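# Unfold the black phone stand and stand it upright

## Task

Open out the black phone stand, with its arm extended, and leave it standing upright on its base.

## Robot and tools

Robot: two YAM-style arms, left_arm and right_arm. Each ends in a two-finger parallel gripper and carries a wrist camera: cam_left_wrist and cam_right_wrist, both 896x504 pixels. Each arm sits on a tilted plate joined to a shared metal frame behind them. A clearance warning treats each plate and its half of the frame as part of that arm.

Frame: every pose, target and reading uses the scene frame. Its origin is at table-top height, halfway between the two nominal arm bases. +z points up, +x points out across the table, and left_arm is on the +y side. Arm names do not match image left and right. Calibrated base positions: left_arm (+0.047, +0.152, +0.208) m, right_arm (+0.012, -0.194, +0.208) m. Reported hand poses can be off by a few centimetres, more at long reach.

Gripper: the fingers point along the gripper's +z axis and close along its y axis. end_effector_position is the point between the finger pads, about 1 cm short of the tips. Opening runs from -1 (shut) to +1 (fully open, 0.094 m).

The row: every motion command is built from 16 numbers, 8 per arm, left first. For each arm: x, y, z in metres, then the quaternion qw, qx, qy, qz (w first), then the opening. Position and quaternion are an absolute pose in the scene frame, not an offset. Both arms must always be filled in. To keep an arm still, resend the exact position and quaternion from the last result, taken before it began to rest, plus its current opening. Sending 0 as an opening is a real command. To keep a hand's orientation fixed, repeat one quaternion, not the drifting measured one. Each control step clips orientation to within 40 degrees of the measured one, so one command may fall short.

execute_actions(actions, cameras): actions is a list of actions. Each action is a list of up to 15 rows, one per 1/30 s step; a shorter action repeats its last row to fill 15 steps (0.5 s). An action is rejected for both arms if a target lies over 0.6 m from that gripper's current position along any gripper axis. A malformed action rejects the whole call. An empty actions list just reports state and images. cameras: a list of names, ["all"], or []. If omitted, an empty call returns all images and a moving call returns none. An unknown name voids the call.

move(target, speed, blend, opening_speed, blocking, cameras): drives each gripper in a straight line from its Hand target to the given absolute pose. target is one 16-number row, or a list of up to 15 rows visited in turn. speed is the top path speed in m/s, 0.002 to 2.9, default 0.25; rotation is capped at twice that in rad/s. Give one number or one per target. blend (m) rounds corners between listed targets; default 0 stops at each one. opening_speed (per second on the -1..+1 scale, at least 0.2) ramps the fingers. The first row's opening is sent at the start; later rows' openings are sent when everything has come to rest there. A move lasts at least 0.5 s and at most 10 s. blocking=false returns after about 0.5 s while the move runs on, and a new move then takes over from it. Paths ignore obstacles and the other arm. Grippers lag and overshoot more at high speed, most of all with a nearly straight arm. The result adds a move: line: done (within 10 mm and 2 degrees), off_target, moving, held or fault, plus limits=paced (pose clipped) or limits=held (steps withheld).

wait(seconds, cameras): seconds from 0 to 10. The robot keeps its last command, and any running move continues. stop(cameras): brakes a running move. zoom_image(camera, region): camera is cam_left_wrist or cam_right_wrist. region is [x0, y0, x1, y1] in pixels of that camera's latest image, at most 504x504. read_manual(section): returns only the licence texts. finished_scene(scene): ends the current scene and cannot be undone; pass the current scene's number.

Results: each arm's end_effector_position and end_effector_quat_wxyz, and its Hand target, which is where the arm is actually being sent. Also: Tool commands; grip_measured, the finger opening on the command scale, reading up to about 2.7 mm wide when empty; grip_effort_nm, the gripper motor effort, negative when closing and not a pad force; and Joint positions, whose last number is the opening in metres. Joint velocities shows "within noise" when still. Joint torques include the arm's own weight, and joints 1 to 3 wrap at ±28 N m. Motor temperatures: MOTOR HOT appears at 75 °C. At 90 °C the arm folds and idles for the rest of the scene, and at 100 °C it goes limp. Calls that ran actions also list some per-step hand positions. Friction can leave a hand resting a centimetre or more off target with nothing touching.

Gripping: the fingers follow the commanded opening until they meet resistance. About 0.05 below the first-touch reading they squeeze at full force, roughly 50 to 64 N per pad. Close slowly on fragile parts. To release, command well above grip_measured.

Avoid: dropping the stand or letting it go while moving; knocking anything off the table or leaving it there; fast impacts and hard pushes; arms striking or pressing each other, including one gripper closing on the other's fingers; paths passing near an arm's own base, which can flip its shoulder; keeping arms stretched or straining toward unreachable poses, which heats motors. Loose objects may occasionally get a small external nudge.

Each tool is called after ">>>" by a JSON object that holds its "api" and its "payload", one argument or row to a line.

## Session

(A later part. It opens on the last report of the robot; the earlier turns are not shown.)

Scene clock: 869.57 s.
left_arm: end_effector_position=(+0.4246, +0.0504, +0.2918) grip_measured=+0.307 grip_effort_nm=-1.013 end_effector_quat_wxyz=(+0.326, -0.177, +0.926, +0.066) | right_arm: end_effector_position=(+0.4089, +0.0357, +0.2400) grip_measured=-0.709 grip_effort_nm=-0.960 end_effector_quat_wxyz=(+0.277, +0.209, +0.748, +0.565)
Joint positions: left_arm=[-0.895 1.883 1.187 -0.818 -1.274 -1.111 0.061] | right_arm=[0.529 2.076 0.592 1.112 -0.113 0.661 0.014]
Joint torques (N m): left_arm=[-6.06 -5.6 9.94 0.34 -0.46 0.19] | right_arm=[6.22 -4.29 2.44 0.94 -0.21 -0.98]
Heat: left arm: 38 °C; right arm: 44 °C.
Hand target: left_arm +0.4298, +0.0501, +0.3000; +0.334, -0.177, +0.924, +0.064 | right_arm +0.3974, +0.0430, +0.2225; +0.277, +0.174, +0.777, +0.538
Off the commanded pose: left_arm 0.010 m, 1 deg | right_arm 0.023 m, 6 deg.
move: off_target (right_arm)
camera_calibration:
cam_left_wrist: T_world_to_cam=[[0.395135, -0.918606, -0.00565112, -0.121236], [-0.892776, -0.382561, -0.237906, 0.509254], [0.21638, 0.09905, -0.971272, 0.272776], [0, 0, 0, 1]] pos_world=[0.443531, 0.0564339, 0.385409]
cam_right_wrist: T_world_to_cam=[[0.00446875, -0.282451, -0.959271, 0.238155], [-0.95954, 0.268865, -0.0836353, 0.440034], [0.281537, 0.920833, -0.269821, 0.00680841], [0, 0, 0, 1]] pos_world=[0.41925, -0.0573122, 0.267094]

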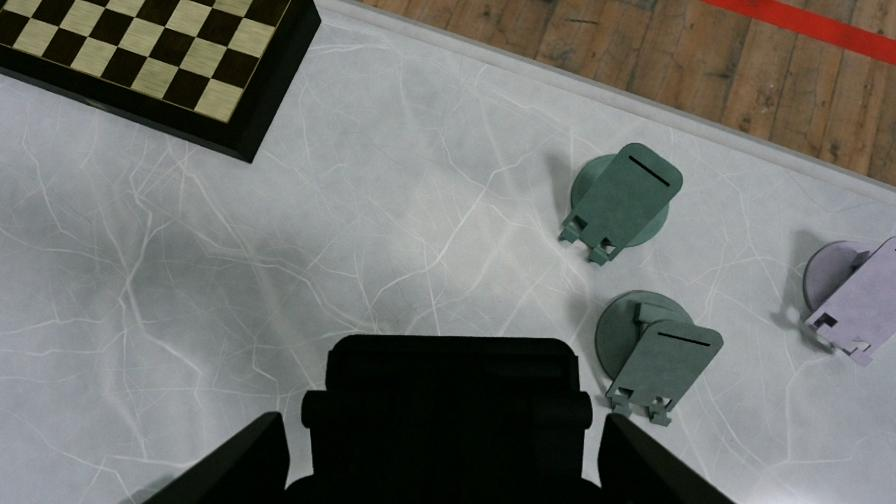

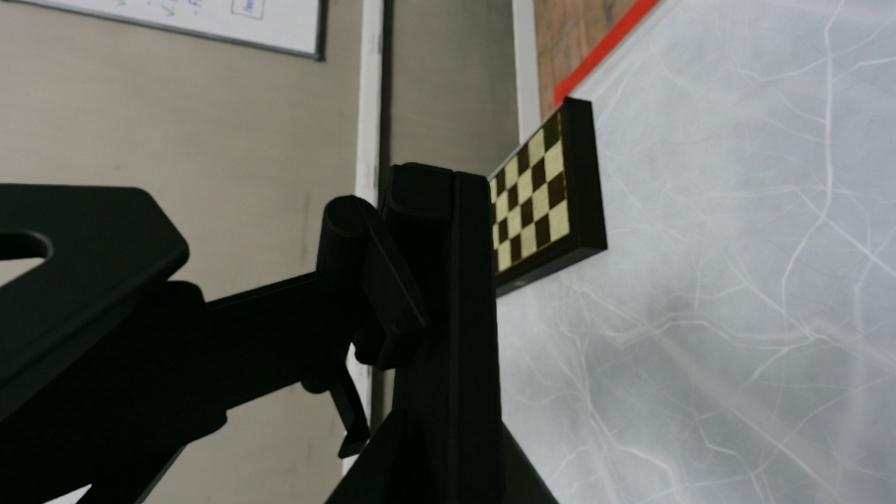

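>>> {"api": "move", "payload": {
  "target": [0.375,0.03,0.355,0.334,-0.177,0.924,0.064,-0.9,0.43,0.052,0.185,0.277,0.2,0.755,0.555,-1],
  "speed": 0.06,
  "cameras": ["all"]
}}

Scene clock: 874.07 s.
left_arm: end_effector_position=(+0.3905, +0.0503, +0.3455) grip_measured=+0.307 grip_effort_nm=-1.013 end_effector_quat_wxyz=(+0.343, -0.205, +0.914, +0.071) | right_arm: end_effector_position=(+0.4220, +0.0515, +0.2389) grip_measured=-0.783 grip_effort_nm=-0.969 end_effector_quat_wxyz=(+0.277, +0.175, +0.696, +0.638)
Joint positions: left_arm=[-1.069 1.999 1.404 -1.542 -1.269 -1.809 0.061] | right_arm=[0.45 2.23 0.684 1.253 -0.36 0.667 0.01]
Joint torques (N m): left_arm=[-11.6 -3.36 10.03 -0.52 0.11 0.2] | right_arm=[4.44 -3.07 3.25 0.61 1.13 -0.84]
Heat: left arm: 38 °C; right arm: 43 °C.
Hand target: left_arm +0.3752, +0.0313, +0.3544; +0.335, -0.174, +0.924, +0.058 | right_arm +0.4235, +0.0470, +0.1878; +0.277, +0.195, +0.755, +0.561
Off the commanded pose: left_arm 0.027 m, 4 deg | right_arm 0.055 m, 12 deg.
joint sent to its limit (left arm) — joint 4 (wrist pitch), lower limit. The joint targets still meet the commanded pose.
move: off_target (left_arm, right_arm)
camera_calibration:
cam_left_wrist: T_world_to_cam=[[0.446197, -0.894852, 0.0121796, -0.134971], [-0.859463, -0.432265, -0.272892, 0.493197], [0.249463, 0.111296, -0.961968, 0.31552], [0, 0, 0, 1]] pos_world=[0.405398, 0.0572968, 0.439753]
cam_right_wrist: T_world_to_cam=[[0.113754, -0.132954, -0.984573, 0.193799], [-0.965611, 0.2184, -0.141055, 0.467168], [0.233784, 0.96676, -0.103538, -0.0335387], [0, 0, 0, 1]] pos_world=[0.436899, -0.0438393, 0.253233]

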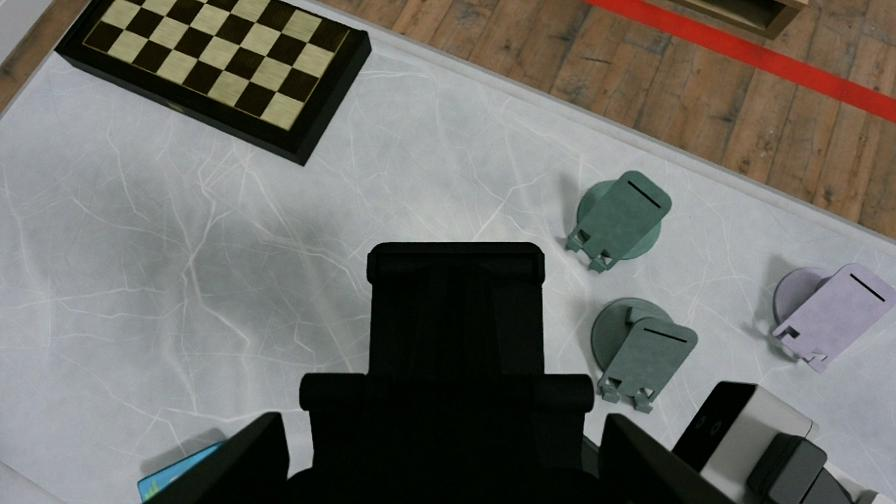

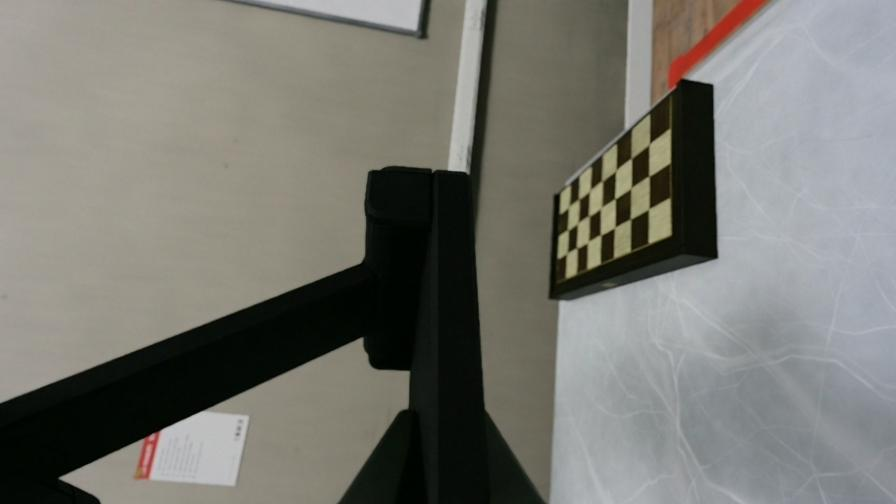

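>>> {"api": "move", "payload": {
  "target": [0.345,0.025,0.395,0.334,-0.177,0.924,0.064,-0.9,0.435,0.052,0.185,0.277,0.19,0.73,0.595,-1],
  "speed": 0.05,
  "cameras": ["all"]
}}

Scene clock: 877.33 s.
left_arm: end_effector_position=(+0.3660, +0.0381, +0.3727) grip_measured=+0.307 grip_effort_nm=-1.013 end_effector_quat_wxyz=(+0.336, -0.185, +0.923, +0.023) | right_arm: end_effector_position=(+0.4201, +0.0443, +0.2718) grip_measured=-0.826 grip_effort_nm=-0.984 end_effector_quat_wxyz=(+0.318, +0.120, +0.633, +0.695)
Joint positions: left_arm=[-1.181 1.941 1.404 -1.556 -1.199 -1.793 0.061] | right_arm=[0.418 2.251 0.682 1.412 -0.553 0.645 0.008]
Joint torques (N m): left_arm=[-13.57 -6.46 7.92 -0.22 -0.01 0.43] | right_arm=[2.26 -1.92 1.69 -0.08 1.76 -0.63]
Heat: left arm: 38 °C; right arm: 43 °C.
Hand target: left_arm +0.3467, +0.0257, +0.3927; +0.340, -0.151, +0.928, -0.009 | right_arm +0.4189, +0.0410, +0.1902; +0.279, +0.181, +0.727, +0.601
Off the commanded pose: left_arm 0.033 m, 5 deg | right_arm 0.088 m, 18 deg.
joint sent to its limit (left arm) — joint 4 (wrist pitch), lower limit. The joint targets are off in orientation, not in position.
move: off_target (left_arm, right_arm)
camera_calibration:
cam_left_wrist: T_world_to_cam=[[0.382026, -0.920418, 0.0829901, -0.137158], [-0.888851, -0.390531, -0.239645, 0.471025], [0.252984, 0.0177847, -0.967307, 0.353504], [0, 0, 0, 1]] pos_world=[0.381638, 0.0514201, 0.466208]
cam_right_wrist: T_world_to_cam=[[0.293605, -0.0137341, -0.955828, 0.136767], [-0.933753, 0.209993, -0.289841, 0.498887], [0.204697, 0.977607, 0.0488305, -0.0524962], [0, 0, 0, 1]] pos_world=[0.436428, -0.0515636, 0.277888]

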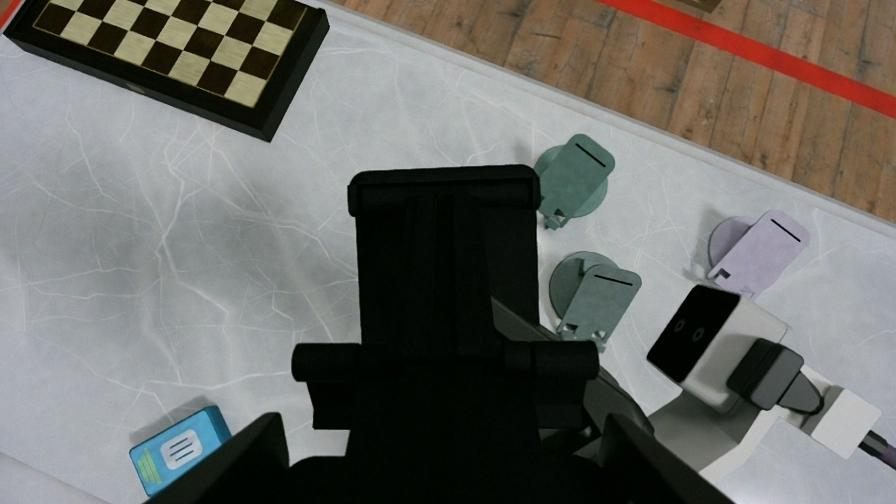

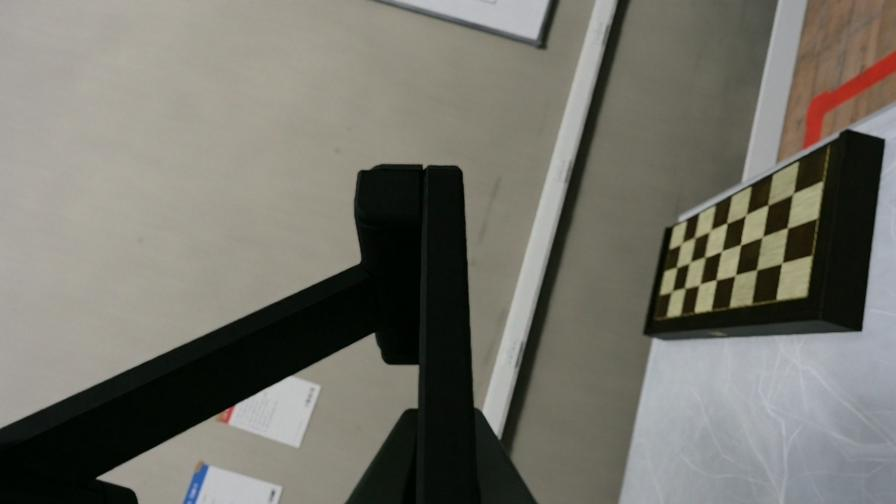

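>>> {"api": "move", "payload": {
  "target": [0.41,0.06,0.39,0.25,-0.19,0.947,0.045,-0.9,0.42,0.045,0.21,0.277,0.174,0.777,0.536,-1],
  "speed": 0.06,
  "cameras": ["all"]
}}

Scene clock: 882.20 s.
left_arm: end_effector_position=(+0.3989, +0.0474, +0.3693) grip_measured=+0.307 grip_effort_nm=-1.013 end_effector_quat_wxyz=(+0.235, -0.187, +0.954, +0.022) | right_arm: end_effector_position=(+0.4261, +0.0407, +0.2630) grip_measured=-0.825 grip_effort_nm=-0.989 end_effector_quat_wxyz=(+0.290, +0.179, +0.694, +0.634)
Joint positions: left_arm=[-1.039 1.935 1.596 -1.524 -1.043 -1.515 0.061] | right_arm=[0.477 2.127 0.655 1.203 -0.316 0.669 0.008]
Joint torques (N m): left_arm=[-6.13 -7.38 11.12 -0.34 -0.79 0.29] | right_arm=[5.53 -5.57 1.77 -0.15 1.13 -1.43]
Heat: left arm: 38 °C; right arm: 43 °C.
Hand target: left_arm +0.4093, +0.0602, +0.3889; +0.260, -0.184, +0.948, +0.017 | right_arm +0.4140, +0.0401, +0.2126; +0.280, +0.168, +0.771, +0.547
Off the commanded pose: left_arm 0.027 m, 3 deg | right_arm 0.053 m, 15 deg.
joint sent to its limit (left arm) — joint 4 (wrist pitch), lower limit. The joint targets are off in orientation, not in position.
move: off_target (left_arm, right_arm)
camera_calibration:
cam_left_wrist: T_world_to_cam=[[0.390422, -0.919694, 0.0416306, -0.128948], [-0.919395, -0.391844, -0.034229, 0.43949], [0.0477929, -0.0249112, -0.998547, 0.437175], [0, 0, 0, 1]] pos_world=[0.433515, 0.0645094, 0.456951]
cam_right_wrist: T_world_to_cam=[[0.123176, -0.141458, -0.982251, 0.211321], [-0.957795, 0.242097, -0.154974, 0.476204], [0.259723, 0.959885, -0.105668, -0.0318042], [0, 0, 0, 1]] pos_world=[0.438337, -0.0548662, 0.278009]

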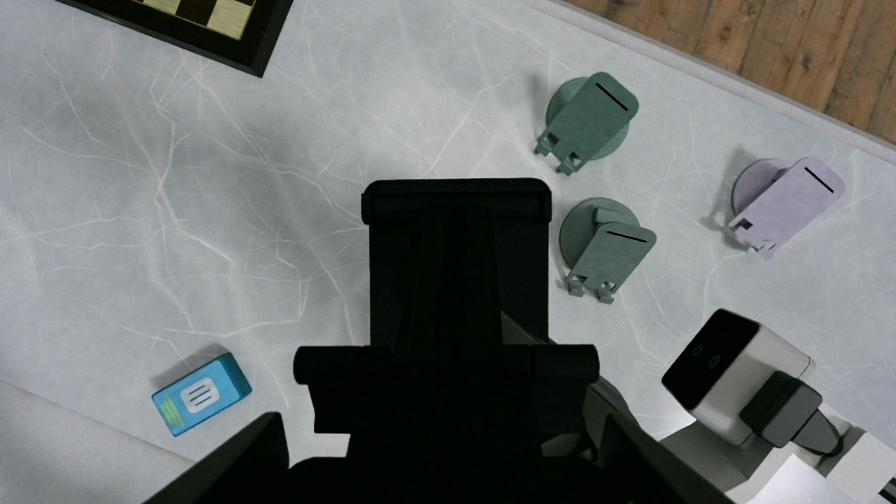

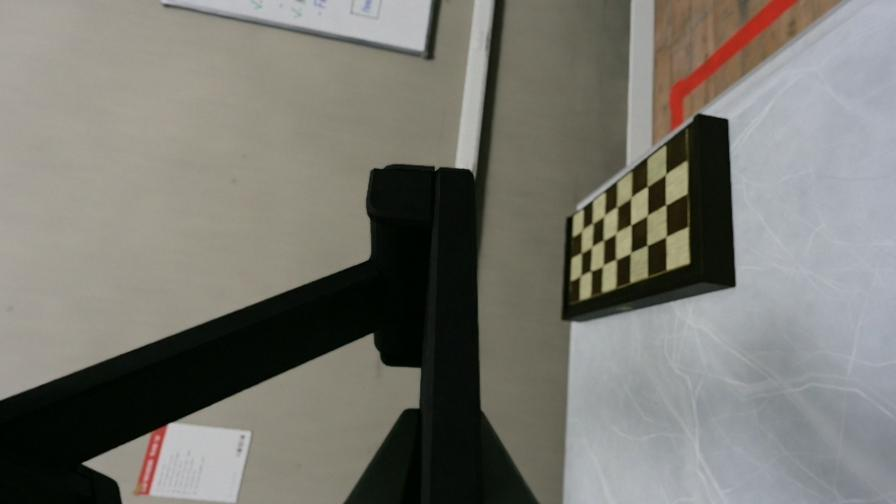

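>>> {"api": "move", "payload": {
  "target": [0.40,0.05,0.375,0.235,-0.187,0.954,0.022,-0.5,0.42,0.044,0.235,0.285,0.179,0.71,0.61,-1],
  "speed": 0.06
}}

>>> {"api": "move", "payload": {
  "target": [0.40,0.05,0.375,0.235,-0.187,0.954,0.022,0.95,0.42,0.044,0.235,0.285,0.179,0.71,0.61,-1],
  "opening_speed": 0.5,
  "cameras": ["all"]
}}

Scene clock: 891.70 s.
left_arm: end_effector_position=(+0.3969, +0.0457, +0.3681) grip_measured=+0.307 grip_effort_nm=-1.013 end_effector_quat_wxyz=(+0.228, -0.191, +0.955, +0.018) | right_arm: end_effector_position=(+0.4246, +0.0400, +0.2653) grip_measured=-0.825 grip_effort_nm=-0.984 end_effector_quat_wxyz=(+0.283, +0.188, +0.680, +0.650)
Joint positions: left_arm=[-1.039 1.935 1.596 -1.519 -1.027 -1.521 0.061] | right_arm=[0.47 2.143 0.648 1.249 -0.347 0.711 0.008]
Joint torques (N m): left_arm=[-5.85 -4.92 9.83 -0.31 -0.42 -0.01] | right_arm=[4.83 -3.55 2.03 1.15 -0.03 -0.9]
Heat: left arm: 38 °C; right arm: 43 °C.
Hand target: left_arm +0.3999, +0.0499, +0.3749; +0.235, -0.187, +0.954, +0.021 | right_arm +0.4184, +0.0428, +0.2359; +0.285, +0.179, +0.713, +0.615
Off the commanded pose: left_arm 0.009 m, 1 deg | right_arm 0.031 m, 6 deg.
move: off_target (right_arm)
camera_calibration:
cam_left_wrist: T_world_to_cam=[[0.397237, -0.916433, 0.0485045, -0.135124], [-0.917022, -0.398437, -0.0178381, 0.430282], [0.0356734, -0.0373938, -0.998664, 0.441391], [0, 0, 0, 1]] pos_world=[0.432509, 0.0641136, 0.455031]
cam_right_wrist: T_world_to_cam=[[0.11544, -0.0937656, -0.988879, 0.216853], [-0.959464, 0.247153, -0.135441, 0.470526], [0.257104, 0.964429, -0.0614334, -0.0413296], [0, 0, 0, 1]] pos_world=[0.437046, -0.0560992, 0.275631]

Scene clock: 894.80 s.
left_arm: end_effector_position=(+0.3944, +0.0506, +0.3676) grip_measured=+0.949 grip_effort_nm=0.081 end_effector_quat_wxyz=(+0.224, -0.180, +0.957, +0.029) | right_arm: end_effector_position=(+0.4271, +0.0365, +0.2454) grip_measured=-0.830 grip_effort_nm=-0.989 end_effector_quat_wxyz=(+0.298, +0.189, +0.705, +0.615)
Joint positions: left_arm=[-1.039 1.935 1.596 -1.553 -1.025 -1.521 0.092] | right_arm=[0.458 2.162 0.648 1.235 -0.288 0.651 0.008]
Joint torques (N m): left_arm=[-5.85 -4.88 9.78 -0.02 -0.47 -0.05] | right_arm=[5.83 -4.49 2.33 1.34 -0.62 -0.17]
Heat: left arm: 38 °C; right arm: 43 °C.
Hand target: left_arm +0.3997, +0.0501, +0.3750; +0.235, -0.187, +0.954, +0.022 | right_arm +0.4197, +0.0437, +0.2352; +0.286, +0.180, +0.714, +0.613
Off the commanded pose: left_arm 0.009 m, 2 deg | right_arm 0.015 m, 2 deg.
move: off_target (right_arm)
camera_calibration:
cam_left_wrist: T_world_to_cam=[[0.381053, -0.924334, 0.0201518, -0.112414], [-0.924269, -0.381386, -0.0164894, 0.431355], [0.0229273, -0.0123424, -0.999661, 0.445303], [0, 0, 0, 1]] pos_world=[0.431314, 0.0661005, 0.45453]
cam_right_wrist: T_world_to_cam=[[0.103418, -0.180337, -0.978153, 0.202194], [-0.952697, 0.264605, -0.149511, 0.471104], [0.285786, 0.947345, -0.144441, -0.031069], [0, 0, 0, 1]] pos_world=[0.436788, -0.0587602, 0.263725]

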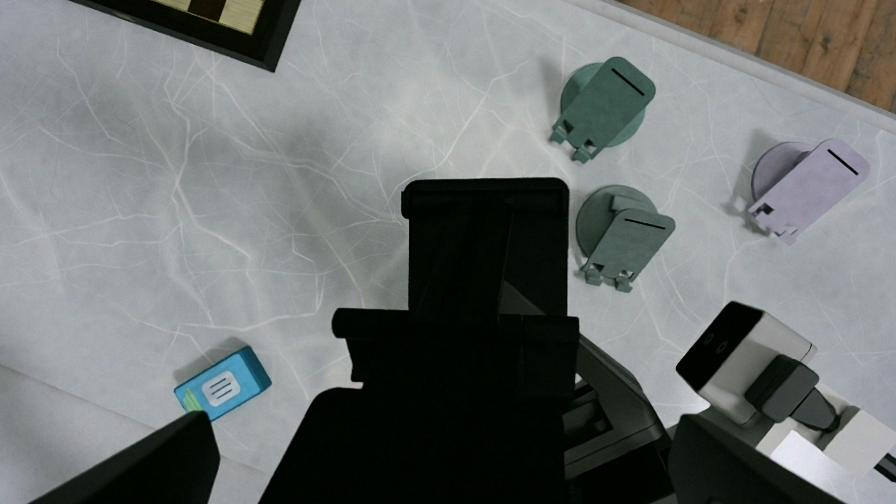

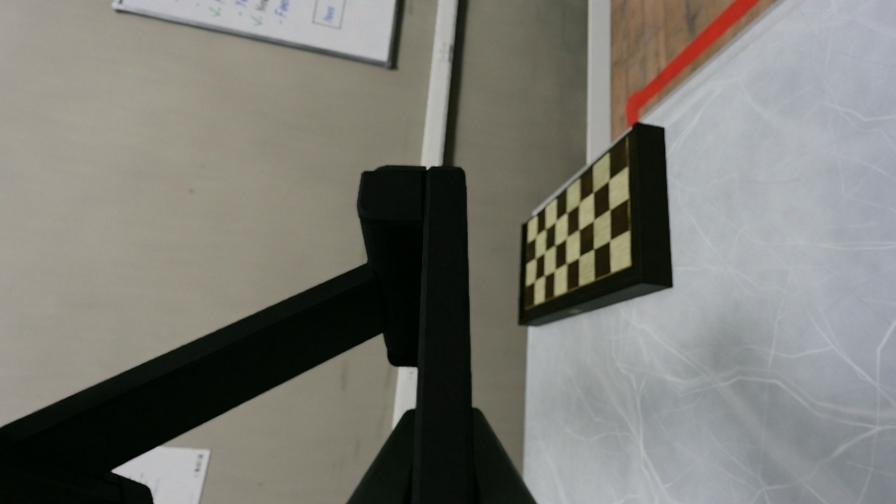

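>>> {"api": "move", "payload": {
  "target": [
    [0.365,0.04,0.455,0.235,-0.187,0.954,0.022,0.95,0.42,0.044,0.235,0.286,0.18,0.714,0.613,-1],
    [0.33,0.15,0.45,0.3,-0.19,0.85,-0.35,0.95,0.42,0.044,0.235,0.286,0.18,0.714,0.613,-1],
    [0.37,0.24,0.33,0.26,-0.19,0.64,-0.69,0.2,0.42,0.044,0.235,0.286,0.18,0.714,0.613,-1]
  ],
  "speed": 0.13,
  "cameras": ["all"]
}}

Scene clock: 906.53 s.
left_arm: end_effector_position=(+0.3642, +0.2337, +0.3306) grip_measured=+0.201 grip_effort_nm=-0.046 end_effector_quat_wxyz=(+0.249, -0.191, +0.648, -0.694) | right_arm: end_effector_position=(+0.4268, +0.0367, +0.2446) grip_measured=-0.830 grip_effort_nm=-0.979 end_effector_quat_wxyz=(+0.296, +0.189, +0.706, +0.615)
Joint positions: left_arm=[0.705 1.24 0.898 -1.284 1.407 0.737 0.056] | right_arm=[0.458 2.162 0.648 1.232 -0.287 0.65 0.008]
Joint torques (N m): left_arm=[-0.42 -4.86 7.72 -1.07 0.68 0.18] | right_arm=[6.04 -4.59 2.4 1.33 -0.59 -0.21]
Heat: left arm: 37 °C; right arm: 43 °C.
Hand target: left_arm +0.3698, +0.2400, +0.3300; +0.262, -0.192, +0.644, -0.693 | right_arm +0.4197, +0.0437, +0.2351; +0.286, +0.180, +0.714, +0.613
Off the commanded pose: left_arm 0.009 m, 2 deg | right_arm 0.014 m, 2 deg.
move: off_target (right_arm)
camera_calibration:
cam_left_wrist: T_world_to_cam=[[-0.0715458, 0.0364794, 0.99677, -0.313501], [-0.978955, -0.194053, -0.0631652, 0.464379], [0.191122, -0.980313, 0.0495953, 0.229315], [0, 0, 0, 1]] pos_world=[0.388349, 0.326351, 0.330448]
cam_right_wrist: T_world_to_cam=[[0.101057, -0.182101, -0.978073, 0.202599], [-0.953431, 0.263087, -0.147493, 0.470452], [0.284177, 0.94743, -0.147034, -0.0299902], [0, 0, 0, 1]] pos_world=[0.436592, -0.0584624, 0.263136]

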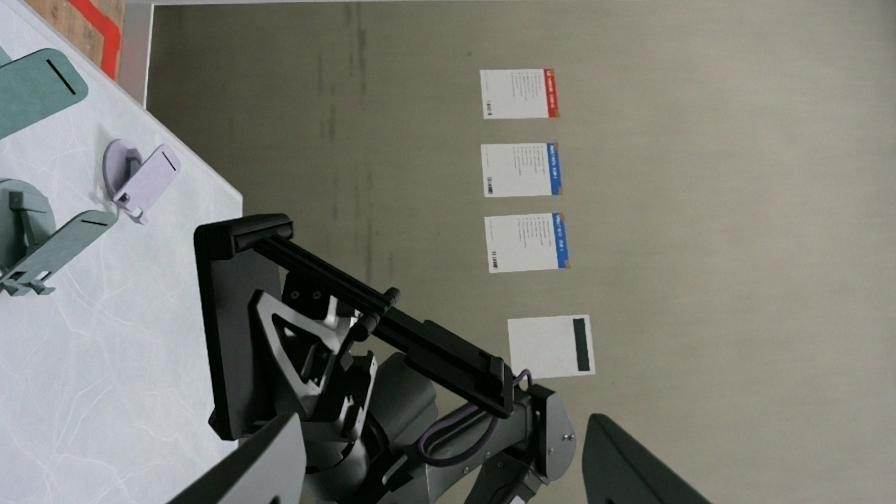

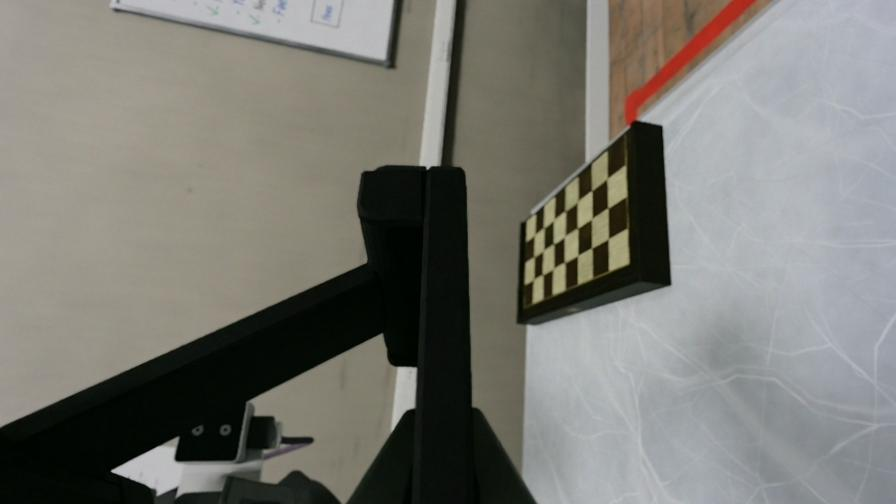

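>>> {"api": "move", "payload": {
  "target": [
    [0.333,0.16,0.32,-0.1,-0.469,0.487,-0.731,-0.2,0.42,0.044,0.235,0.286,0.18,0.714,0.613,-1]
  ],
  "speed": 0.15,
  "cameras": ["all"]
}}

Scene clock: 917.93 s.
left_arm: end_effector_position=(+0.3361, +0.1638, +0.3166) grip_measured=-0.199 grip_effort_nm=-0.046 end_effector_quat_wxyz=(-0.101, -0.477, +0.485, -0.726) | right_arm: end_effector_position=(+0.4268, +0.0367, +0.2446) grip_measured=-0.830 grip_effort_nm=-0.984 end_effector_quat_wxyz=(+0.296, +0.189, +0.706, +0.615)
Joint positions: left_arm=[0.493 0.805 0.371 -0.237 1.296 -1.204 0.038] | right_arm=[0.458 2.162 0.648 1.232 -0.287 0.65 0.008]
Joint torques (N m): left_arm=[-1.95 -4.37 5.83 0.43 0.65 -0.05] | right_arm=[5.79 -4.46 2.4 1.35 -0.6 -0.19]
Heat: left arm: 37 °C; right arm: 43 °C.
Hand target: left_arm +0.3330, +0.1601, +0.3199; +0.100, +0.468, -0.487, +0.730 | right_arm +0.4197, +0.0437, +0.2352; +0.286, +0.180, +0.714, +0.613
Off the commanded pose: left_arm 0.006 m, 1 deg | right_arm 0.014 m, 2 deg.
move: off_target (right_arm)
camera_calibration:
cam_left_wrist: T_world_to_cam=[[0.62892, 0.50255, 0.593214, -0.482929], [-0.712217, 0.0664302, 0.698809, 0.0488248], [0.311779, -0.861992, 0.399704, -0.00394952], [0, 0, 0, 1]] pos_world=[0.339729, 0.236048, 0.25394]
cam_right_wrist: T_world_to_cam=[[0.101057, -0.182101, -0.978073, 0.202599], [-0.953431, 0.263087, -0.147493, 0.470452], [0.284177, 0.94743, -0.147034, -0.0299902], [0, 0, 0, 1]] pos_world=[0.436592, -0.0584624, 0.263136]

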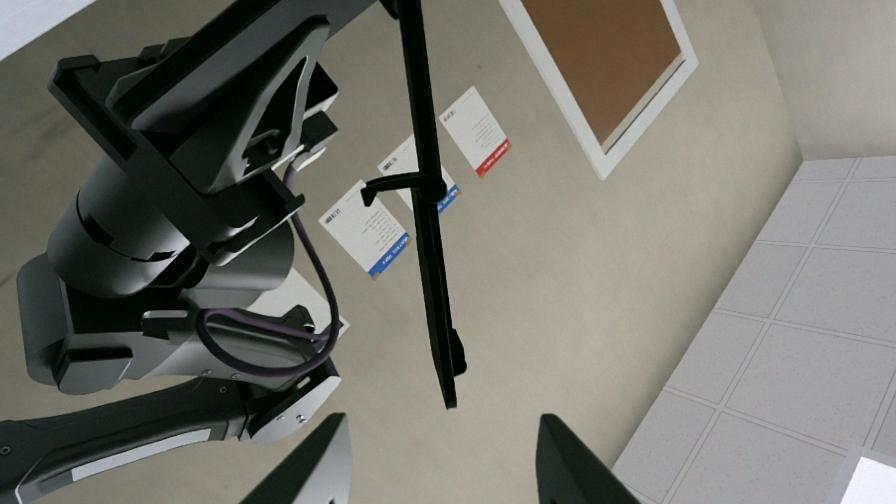

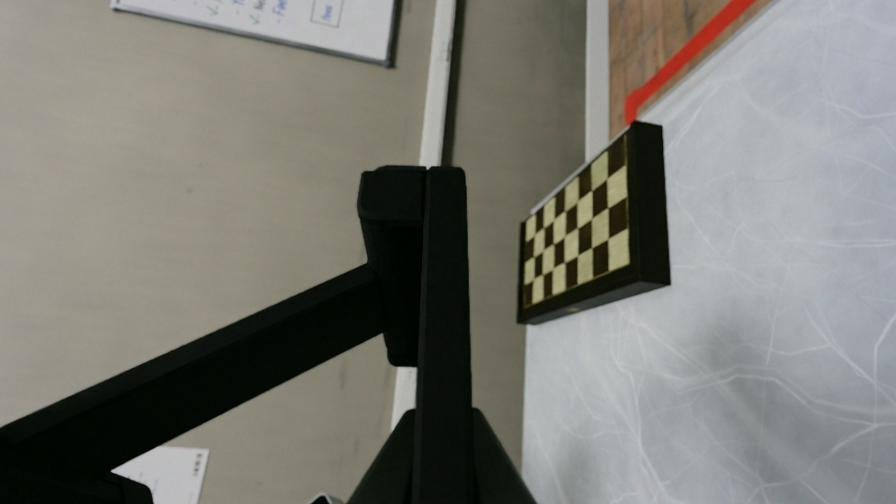

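>>> {"api": "move", "payload": {
  "target": [
    [0.37,0.105,0.325,-0.1,-0.469,0.487,-0.731,-0.2,0.42,0.044,0.235,0.286,0.18,0.714,0.613,-1]
  ],
  "speed": 0.08,
  "cameras": ["cam_left_wrist"]
}}

Scene clock: 923.40 s.
left_arm: end_effector_position=(+0.3745, +0.1120, +0.3273) grip_measured=-0.199 grip_effort_nm=-0.051 end_effector_quat_wxyz=(-0.088, -0.471, +0.485, -0.731) | right_arm: end_effector_position=(+0.4267, +0.0368, +0.2446) grip_measured=-0.831 grip_effort_nm=-0.984 end_effector_quat_wxyz=(+0.296, +0.189, +0.706, +0.615)
Joint positions: left_arm=[0.089 0.949 0.267 0.424 0.931 -1.624 0.038] | right_arm=[0.458 2.162 0.648 1.231 -0.287 0.65 0.008]
Joint torques (N m): left_arm=[-2.67 -1.92 5.59 1.16 0.49 -0.02] | right_arm=[6.02 -4.52 2.37 1.3 -0.63 -0.17]
Heat: left arm: 37 °C; right arm: 43 °C.
Hand target: left_arm +0.3698, +0.1052, +0.3251; +0.100, +0.469, -0.487, +0.730 | right_arm +0.4197, +0.0437, +0.2352; +0.286, +0.180, +0.714, +0.613
Off the commanded pose: left_arm 0.009 m, 1 deg | right_arm 0.014 m, 2 deg.
move: off_target (right_arm)
camera_calibration:
cam_left_wrist: T_world_to_cam=[[0.606325, 0.50816, 0.611673, -0.485679], [-0.730892, 0.0530514, 0.680428, 0.0866071], [0.313317, -0.859627, 0.403577, -0.0669402], [0, 0, 0, 1]] pos_world=[0.378753, 0.184665, 0.265162]
Images, in order (width x height): cam_left_wrist 896x504.

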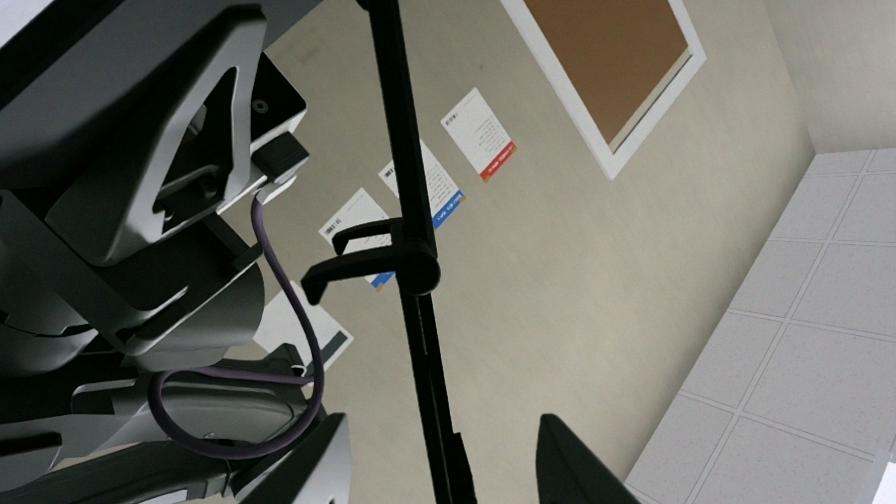

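>>> {"api": "move", "payload": {
  "target": [
    [0.392,0.06,0.325,-0.1,-0.469,0.487,-0.731,-0.2,0.42,0.044,0.235,0.286,0.18,0.714,0.613,-1]
  ],
  "speed": 0.05,
  "cameras": ["all"]
}}

Scene clock: 926.83 s.
left_arm: end_effector_position=(+0.3936, +0.0655, +0.3235) grip_measured=-0.199 grip_effort_nm=-0.046 end_effector_quat_wxyz=(-0.094, -0.474, +0.485, -0.729) | right_arm: end_effector_position=(+0.4267, +0.0367, +0.2445) grip_measured=-0.831 grip_effort_nm=-0.989 end_effector_quat_wxyz=(+0.296, +0.189, +0.706, +0.615)
Joint positions: left_arm=[-0.126 1.214 0.267 0.734 0.722 -1.703 0.038] | right_arm=[0.458 2.162 0.648 1.231 -0.287 0.65 0.008]
Joint torques (N m): left_arm=[-3.88 -2.32 6.23 1.29 0.42 0] | right_arm=[5.75 -4.41 2.3 1.37 -0.58 -0.13]
Heat: left arm: 36 °C; right arm: 43 °C.
Hand target: left_arm +0.3919, +0.0602, +0.3251; +0.100, +0.469, -0.487, +0.730 | right_arm +0.4197, +0.0437, +0.2352; +0.286, +0.180, +0.714, +0.613
Off the commanded pose: left_arm 0.006 m, 1 deg | right_arm 0.014 m, 2 deg.
move: off_target (right_arm)
camera_calibration:
cam_left_wrist: T_world_to_cam=[[0.616885, 0.50711, 0.601907, -0.472153], [-0.721857, 0.0597798, 0.689455, 0.0987409], [0.313648, -0.859806, 0.402938, -0.111274], [0, 0, 0, 1]] pos_world=[0.397442, 0.137857, 0.260952]
cam_right_wrist: T_world_to_cam=[[0.10066, -0.182411, -0.978056, 0.202654], [-0.95347, 0.263109, -0.147201, 0.470379], [0.284186, 0.947365, -0.147439, -0.0299067], [0, 0, 0, 1]] pos_world=[0.436593, -0.058462, 0.263038]

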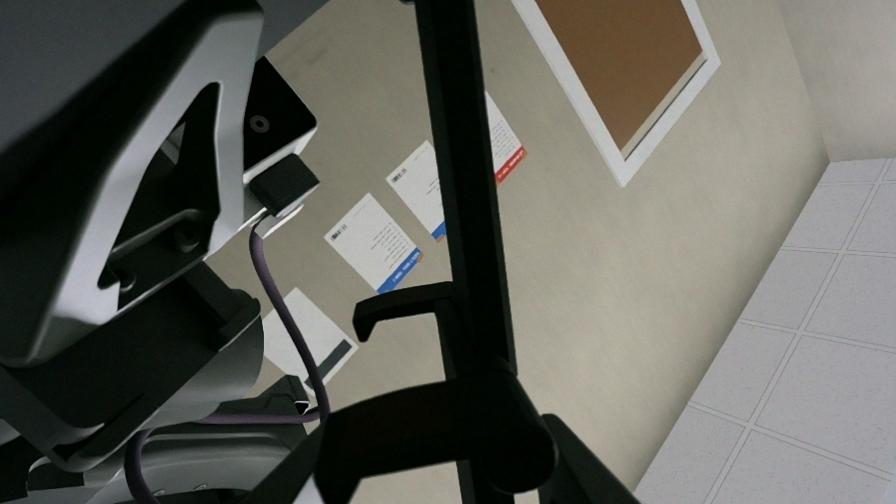

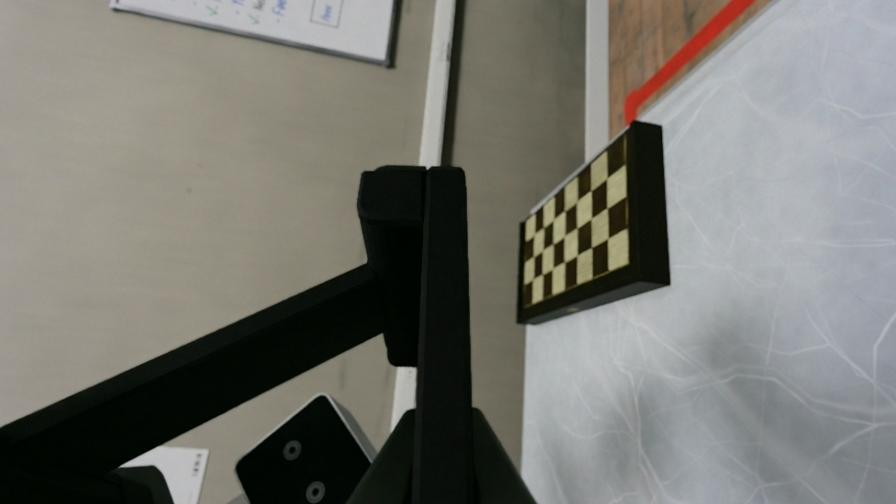

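>>> {"api": "move", "payload": {
  "target": [
    [0.374,0.09,0.323,-0.1,-0.469,0.487,-0.731,-0.2,0.42,0.044,0.235,0.286,0.18,0.714,0.613,-1],
    [0.364,0.094,0.340,-0.1,-0.469,0.487,-0.731,-0.2,0.42,0.044,0.235,0.286,0.18,0.714,0.613,-1],
    [0.387,0.062,0.343,-0.1,-0.469,0.487,-0.731,-0.2,0.42,0.044,0.235,0.286,0.18,0.714,0.613,-1]
  ],
  "speed": 0.06,
  "cameras": ["all"]
}}

Scene clock: 933.20 s.
left_arm: end_effector_position=(+0.3834, +0.0642, +0.3366) grip_measured=-0.199 grip_effort_nm=-0.046 end_effector_quat_wxyz=(-0.101, -0.476, +0.487, -0.725) | right_arm: end_effector_position=(+0.4274, +0.0357, +0.2424) grip_measured=-0.831 grip_effort_nm=-0.994 end_effector_quat_wxyz=(+0.296, +0.191, +0.708, +0.612)
Joint positions: left_arm=[-0.178 1.098 0.259 0.618 0.672 -1.717 0.038] | right_arm=[0.455 2.162 0.648 1.228 -0.282 0.65 0.008]
Joint torques (N m): left_arm=[-3.44 -1.8 8.5 1.31 0.41 0.01] | right_arm=[6.27 -4.62 2.33 1.34 -0.68 -0.18]
Heat: left arm: 36 °C; right arm: 43 °C.
Hand target: left_arm +0.3867, +0.0621, +0.3430; +0.100, +0.469, -0.487, +0.730 | right_arm +0.4197, +0.0437, +0.2352; +0.286, +0.180, +0.714, +0.613
Off the commanded pose: left_arm 0.008 m, 1 deg | right_arm 0.013 m, 2 deg.
move: off_target (right_arm)
camera_calibration:
cam_left_wrist: T_world_to_cam=[[0.630253, 0.499526, 0.594353, -0.475183], [-0.711903, 0.0663524, 0.699137, 0.0748703], [0.3098, -0.863754, 0.397432, -0.110854], [0, 0, 0, 1]] pos_world=[0.387128, 0.136648, 0.274139]
cam_right_wrist: T_world_to_cam=[[0.0945125, -0.187954, -0.97762, 0.203021], [-0.953264, 0.265996, -0.143297, 0.469858], [0.286976, 0.945473, -0.15403, -0.0288474], [0, 0, 0, 1]] pos_world=[0.436989, -0.0595473, 0.261363]

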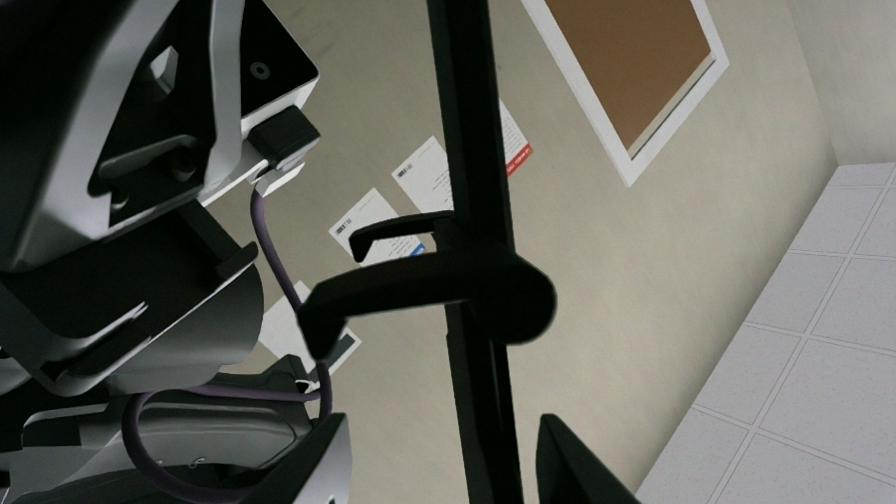

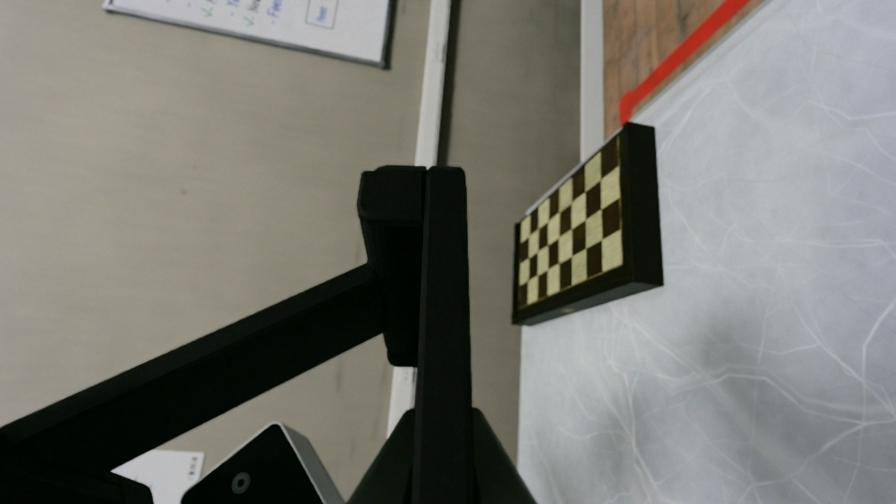

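>>> {"api": "move", "payload": {
  "target": [
    [0.395,0.060,0.349,-0.1,-0.469,0.487,-0.731,-0.2,0.42,0.044,0.235,0.286,0.18,0.714,0.613,-1]
  ],
  "speed": 0.05
}}

>>> {"api": "move", "payload": {
  "target": [
    [0.395,0.060,0.349,-0.1,-0.469,0.487,-0.731,-1,0.42,0.044,0.235,0.286,0.18,0.714,0.613,-1]
  ],
  "opening_speed": 0.3,
  "cameras": ["all"]
}}

Scene clock: 936.87 s.
left_arm: end_effector_position=(+0.3929, +0.0637, +0.3445) grip_measured=-0.199 grip_effort_nm=-0.051 end_effector_quat_wxyz=(-0.095, -0.474, +0.485, -0.729) | right_arm: end_effector_position=(+0.4274, +0.0357, +0.2424) grip_measured=-0.831 grip_effort_nm=-0.989 end_effector_quat_wxyz=(+0.296, +0.191, +0.708, +0.612)
Joint positions: left_arm=[-0.199 1.116 0.294 0.619 0.651 -1.723 0.038] | right_arm=[0.455 2.162 0.648 1.228 -0.282 0.65 0.008]
Joint torques (N m): left_arm=[-3.63 -1.95 8.84 1.17 0.41 -0.02] | right_arm=[6.24 -4.6 2.32 1.37 -0.64 -0.15]
Heat: left arm: 37 °C; right arm: 42 °C.
Hand target: left_arm +0.3948, +0.0601, +0.3490; +0.100, +0.469, -0.487, +0.730 | right_arm +0.4197, +0.0437, +0.2352; +0.286, +0.180, +0.714, +0.613
Off the commanded pose: left_arm 0.006 m, 1 deg | right_arm 0.013 m, 2 deg.
move: off_target (right_arm)
camera_calibration:
cam_left_wrist: T_world_to_cam=[[0.619023, 0.506046, 0.600607, -0.483782], [-0.720463, 0.0614679, 0.690764, 0.0827127], [0.31264, -0.860314, 0.402637, -0.120511], [0, 0, 0, 1]] pos_world=[0.39674, 0.136055, 0.28195]
cam_right_wrist: T_world_to_cam=[[0.0945125, -0.187954, -0.97762, 0.203021], [-0.953264, 0.265996, -0.143297, 0.469858], [0.286976, 0.945473, -0.15403, -0.0288474], [0, 0, 0, 1]] pos_world=[0.436989, -0.0595473, 0.261363]

Scene clock: 939.73 s.
left_arm: end_effector_position=(+0.3892, +0.0605, +0.3409) grip_measured=-0.862 grip_effort_nm=-0.979 end_effector_quat_wxyz=(-0.123, -0.487, +0.478, -0.720) | right_arm: end_effector_position=(+0.4282, +0.0343, +0.2411) grip_measured=-0.830 grip_effort_nm=-0.989 end_effector_quat_wxyz=(+0.305, +0.184, +0.711, +0.606)
Joint positions: left_arm=[-0.201 1.116 0.294 0.591 0.654 -1.767 0.007] | right_arm=[0.45 2.162 0.648 1.228 -0.281 0.622 0.008]
Joint torques (N m): left_arm=[-3.47 -1.96 8.69 1.47 0.36 0.49] | right_arm=[6.63 -4.46 2.33 1.39 -0.61 0.16]
Heat: left arm: 37 °C; right arm: 42 °C.
Hand target: left_arm +0.3947, +0.0602, +0.3490; +0.100, +0.469, -0.486, +0.730 | right_arm +0.4197, +0.0436, +0.2351; +0.286, +0.180, +0.714, +0.613
Off the commanded pose: left_arm 0.010 m, 4 deg | right_arm 0.014 m, 2 deg.
move: off_target (left_arm, right_arm)
camera_calibration:
cam_left_wrist: T_world_to_cam=[[0.662585, 0.505358, 0.552807, -0.478428], [-0.679571, 0.0953103, 0.727392, 0.0522721], [0.314905, -0.85763, 0.406578, -0.123108], [0, 0, 0, 1]] pos_world=[0.391289, 0.131214, 0.276509]
cam_right_wrist: T_world_to_cam=[[0.111741, -0.206851, -0.971971, 0.193312], [-0.950102, 0.264417, -0.165499, 0.474923], [0.291239, 0.941964, -0.166983, -0.0266062], [0, 0, 0, 1]] pos_world=[0.437373, -0.0605286, 0.26205]

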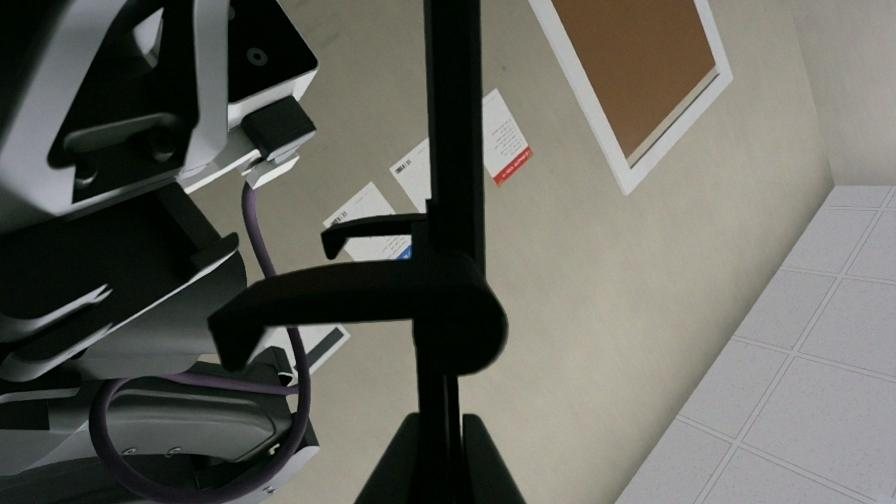

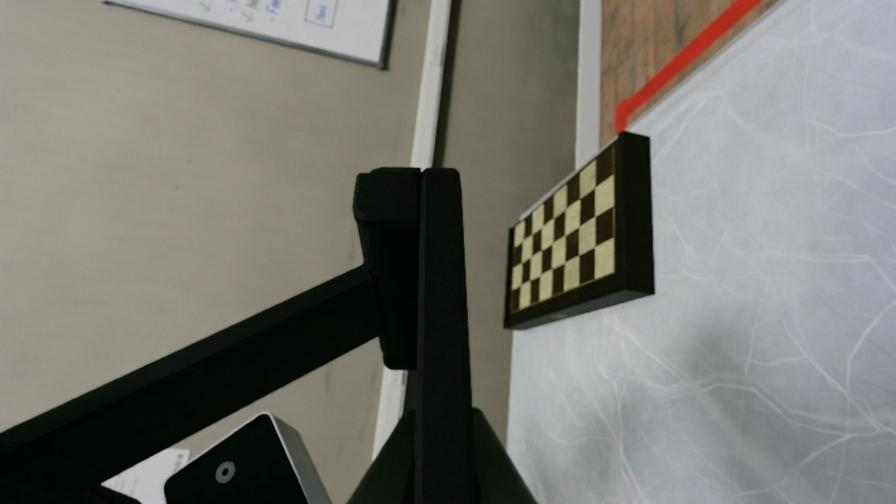

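>>> {"api": "move", "payload": {
  "target": [
    [0.392,0.060,0.343,-0.12,-0.48,0.48,-0.724,-0.2,0.42,0.044,0.235,0.286,0.18,0.714,0.613,-1]
  ],
  "opening_speed": 0.5
}}

>>> {"api": "move", "payload": {
  "target": [
    [0.34,0.13,0.335,-0.12,-0.48,0.48,-0.724,-0.2,0.42,0.044,0.235,0.286,0.18,0.714,0.613,-1],
    [0.33,0.17,0.34,0.26,-0.19,0.64,-0.69,-0.2,0.42,0.044,0.235,0.286,0.18,0.714,0.613,-1],
    [0.33,0.17,0.34,0.731,0.487,0.469,-0.1,-0.2,0.42,0.044,0.235,0.286,0.18,0.714,0.613,-1]
  ],
  "speed": [0.07,0.3,0.3],
  "cameras": ["all"]
}}

Scene clock: 949.80 s.
left_arm: end_effector_position=(+0.3906, +0.0610, +0.3409) grip_measured=-0.201 grip_effort_nm=0.081 end_effector_quat_wxyz=(-0.120, -0.488, +0.478, -0.721) | right_arm: end_effector_position=(+0.4282, +0.0343, +0.2411) grip_measured=-0.831 grip_effort_nm=-0.989 end_effector_quat_wxyz=(+0.302, +0.186, +0.711, +0.607)
Joint positions: left_arm=[-0.201 1.121 0.294 0.601 0.649 -1.768 0.038] | right_arm=[0.45 2.162 0.648 1.227 -0.281 0.63 0.008]
Joint torques (N m): left_arm=[-1.84 -1.99 7.88 1.26 0.57 0.13] | right_arm=[6.64 -4.67 2.33 1.38 -0.68 0.05]
Motor temperatures (°C): left_arm=[31 35 34 38 30 28 28] | right_arm=[35 42 29 32 29 28 32]
Heat: left arm: 38 °C; right arm: 42 °C.
Hand target: left_arm +0.3920, +0.0601, +0.3430; +0.120, +0.480, -0.480, +0.724 | right_arm +0.4197, +0.0436, +0.2352; +0.286, +0.180, +0.714, +0.613
Off the commanded pose: left_arm 0.003 m, 1 deg | right_arm 0.014 m, 2 deg.
move: off_target (right_arm)
camera_calibration:
cam_left_wrist: T_world_to_cam=[[0.658006, 0.508924, 0.555, -0.478747], [-0.681765, 0.0896919, 0.726052, 0.0549361], [0.319726, -0.856126, 0.405984, -0.124861], [0, 0, 0, 1]] pos_world=[0.392393, 0.131821, 0.27651]
cam_right_wrist: T_world_to_cam=[[0.106076, -0.202351, -0.973551, 0.195898], [-0.950944, 0.265499, -0.158797, 0.47351], [0.29061, 0.942637, -0.164261, -0.0270997], [0, 0, 0, 1]] pos_world=[0.437376, -0.0605311, 0.261457]

Scene clock: 957.60 s.
left_arm: end_effector_position=(+0.3280, +0.1668, +0.3362) grip_measured=-0.201 grip_effort_nm=0.071 end_effector_quat_wxyz=(+0.728, +0.488, +0.472, -0.099) | right_arm: end_effector_position=(+0.4282, +0.0343, +0.2411) grip_measured=-0.831 grip_effort_nm=-0.979 end_effector_quat_wxyz=(+0.302, +0.186, +0.711, +0.607)
Joint positions: left_arm=[0.495 0.702 0.407 -0.391 1.303 1.962 0.038] | right_arm=[0.45 2.162 0.648 1.227 -0.281 0.63 0.008]
Joint torques (N m): left_arm=[-0.01 -1.69 9.66 0.18 0.73 0.09] | right_arm=[6.56 -4.66 2.11 1.39 -0.67 0]
Heat: left arm: 37 °C; right arm: 42 °C.
Hand target: left_arm +0.3301, +0.1700, +0.3400; +0.731, +0.486, +0.469, -0.099 | right_arm +0.4197, +0.0436, +0.2352; +0.286, +0.180, +0.714, +0.613
Off the commanded pose: left_arm 0.005 m, 1 deg | right_arm 0.014 m, 2 deg.
move: off_target (right_arm)
camera_calibration:
cam_left_wrist: T_world_to_cam=[[-0.606107, -0.523353, -0.598946, 0.485942], [0.217603, 0.615191, -0.757752, 0.122278], [0.765038, -0.589611, -0.258989, 0.0207077], [0, 0, 0, 1]] pos_world=[0.252083, 0.191304, 0.389073]
cam_right_wrist: T_world_to_cam=[[0.106076, -0.202351, -0.973551, 0.195898], [-0.950944, 0.265499, -0.158797, 0.47351], [0.29061, 0.942637, -0.164261, -0.0270997], [0, 0, 0, 1]] pos_world=[0.437376, -0.0605311, 0.261457]

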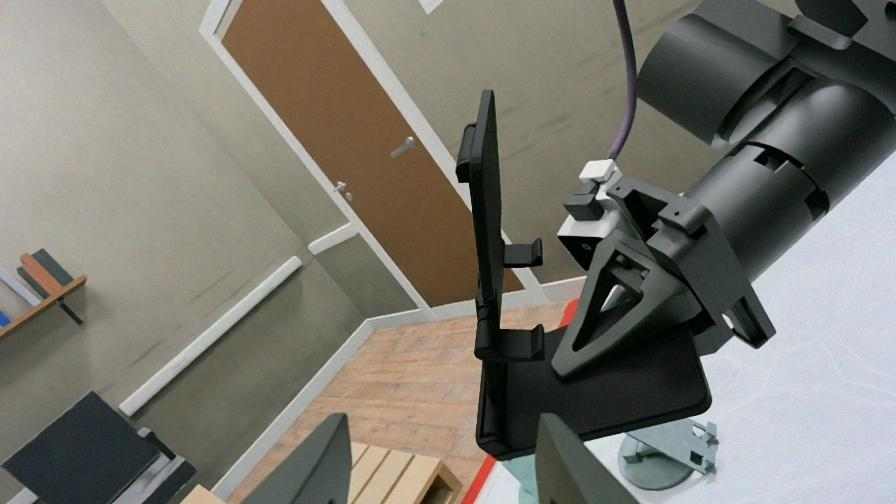

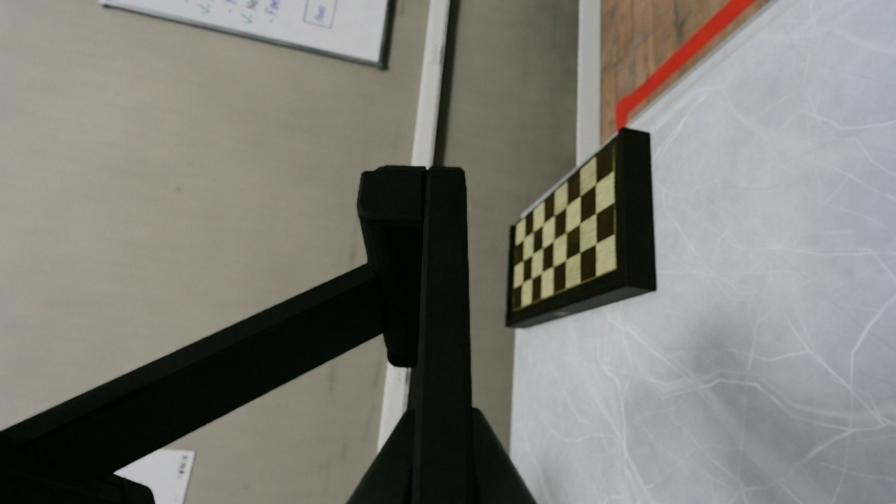

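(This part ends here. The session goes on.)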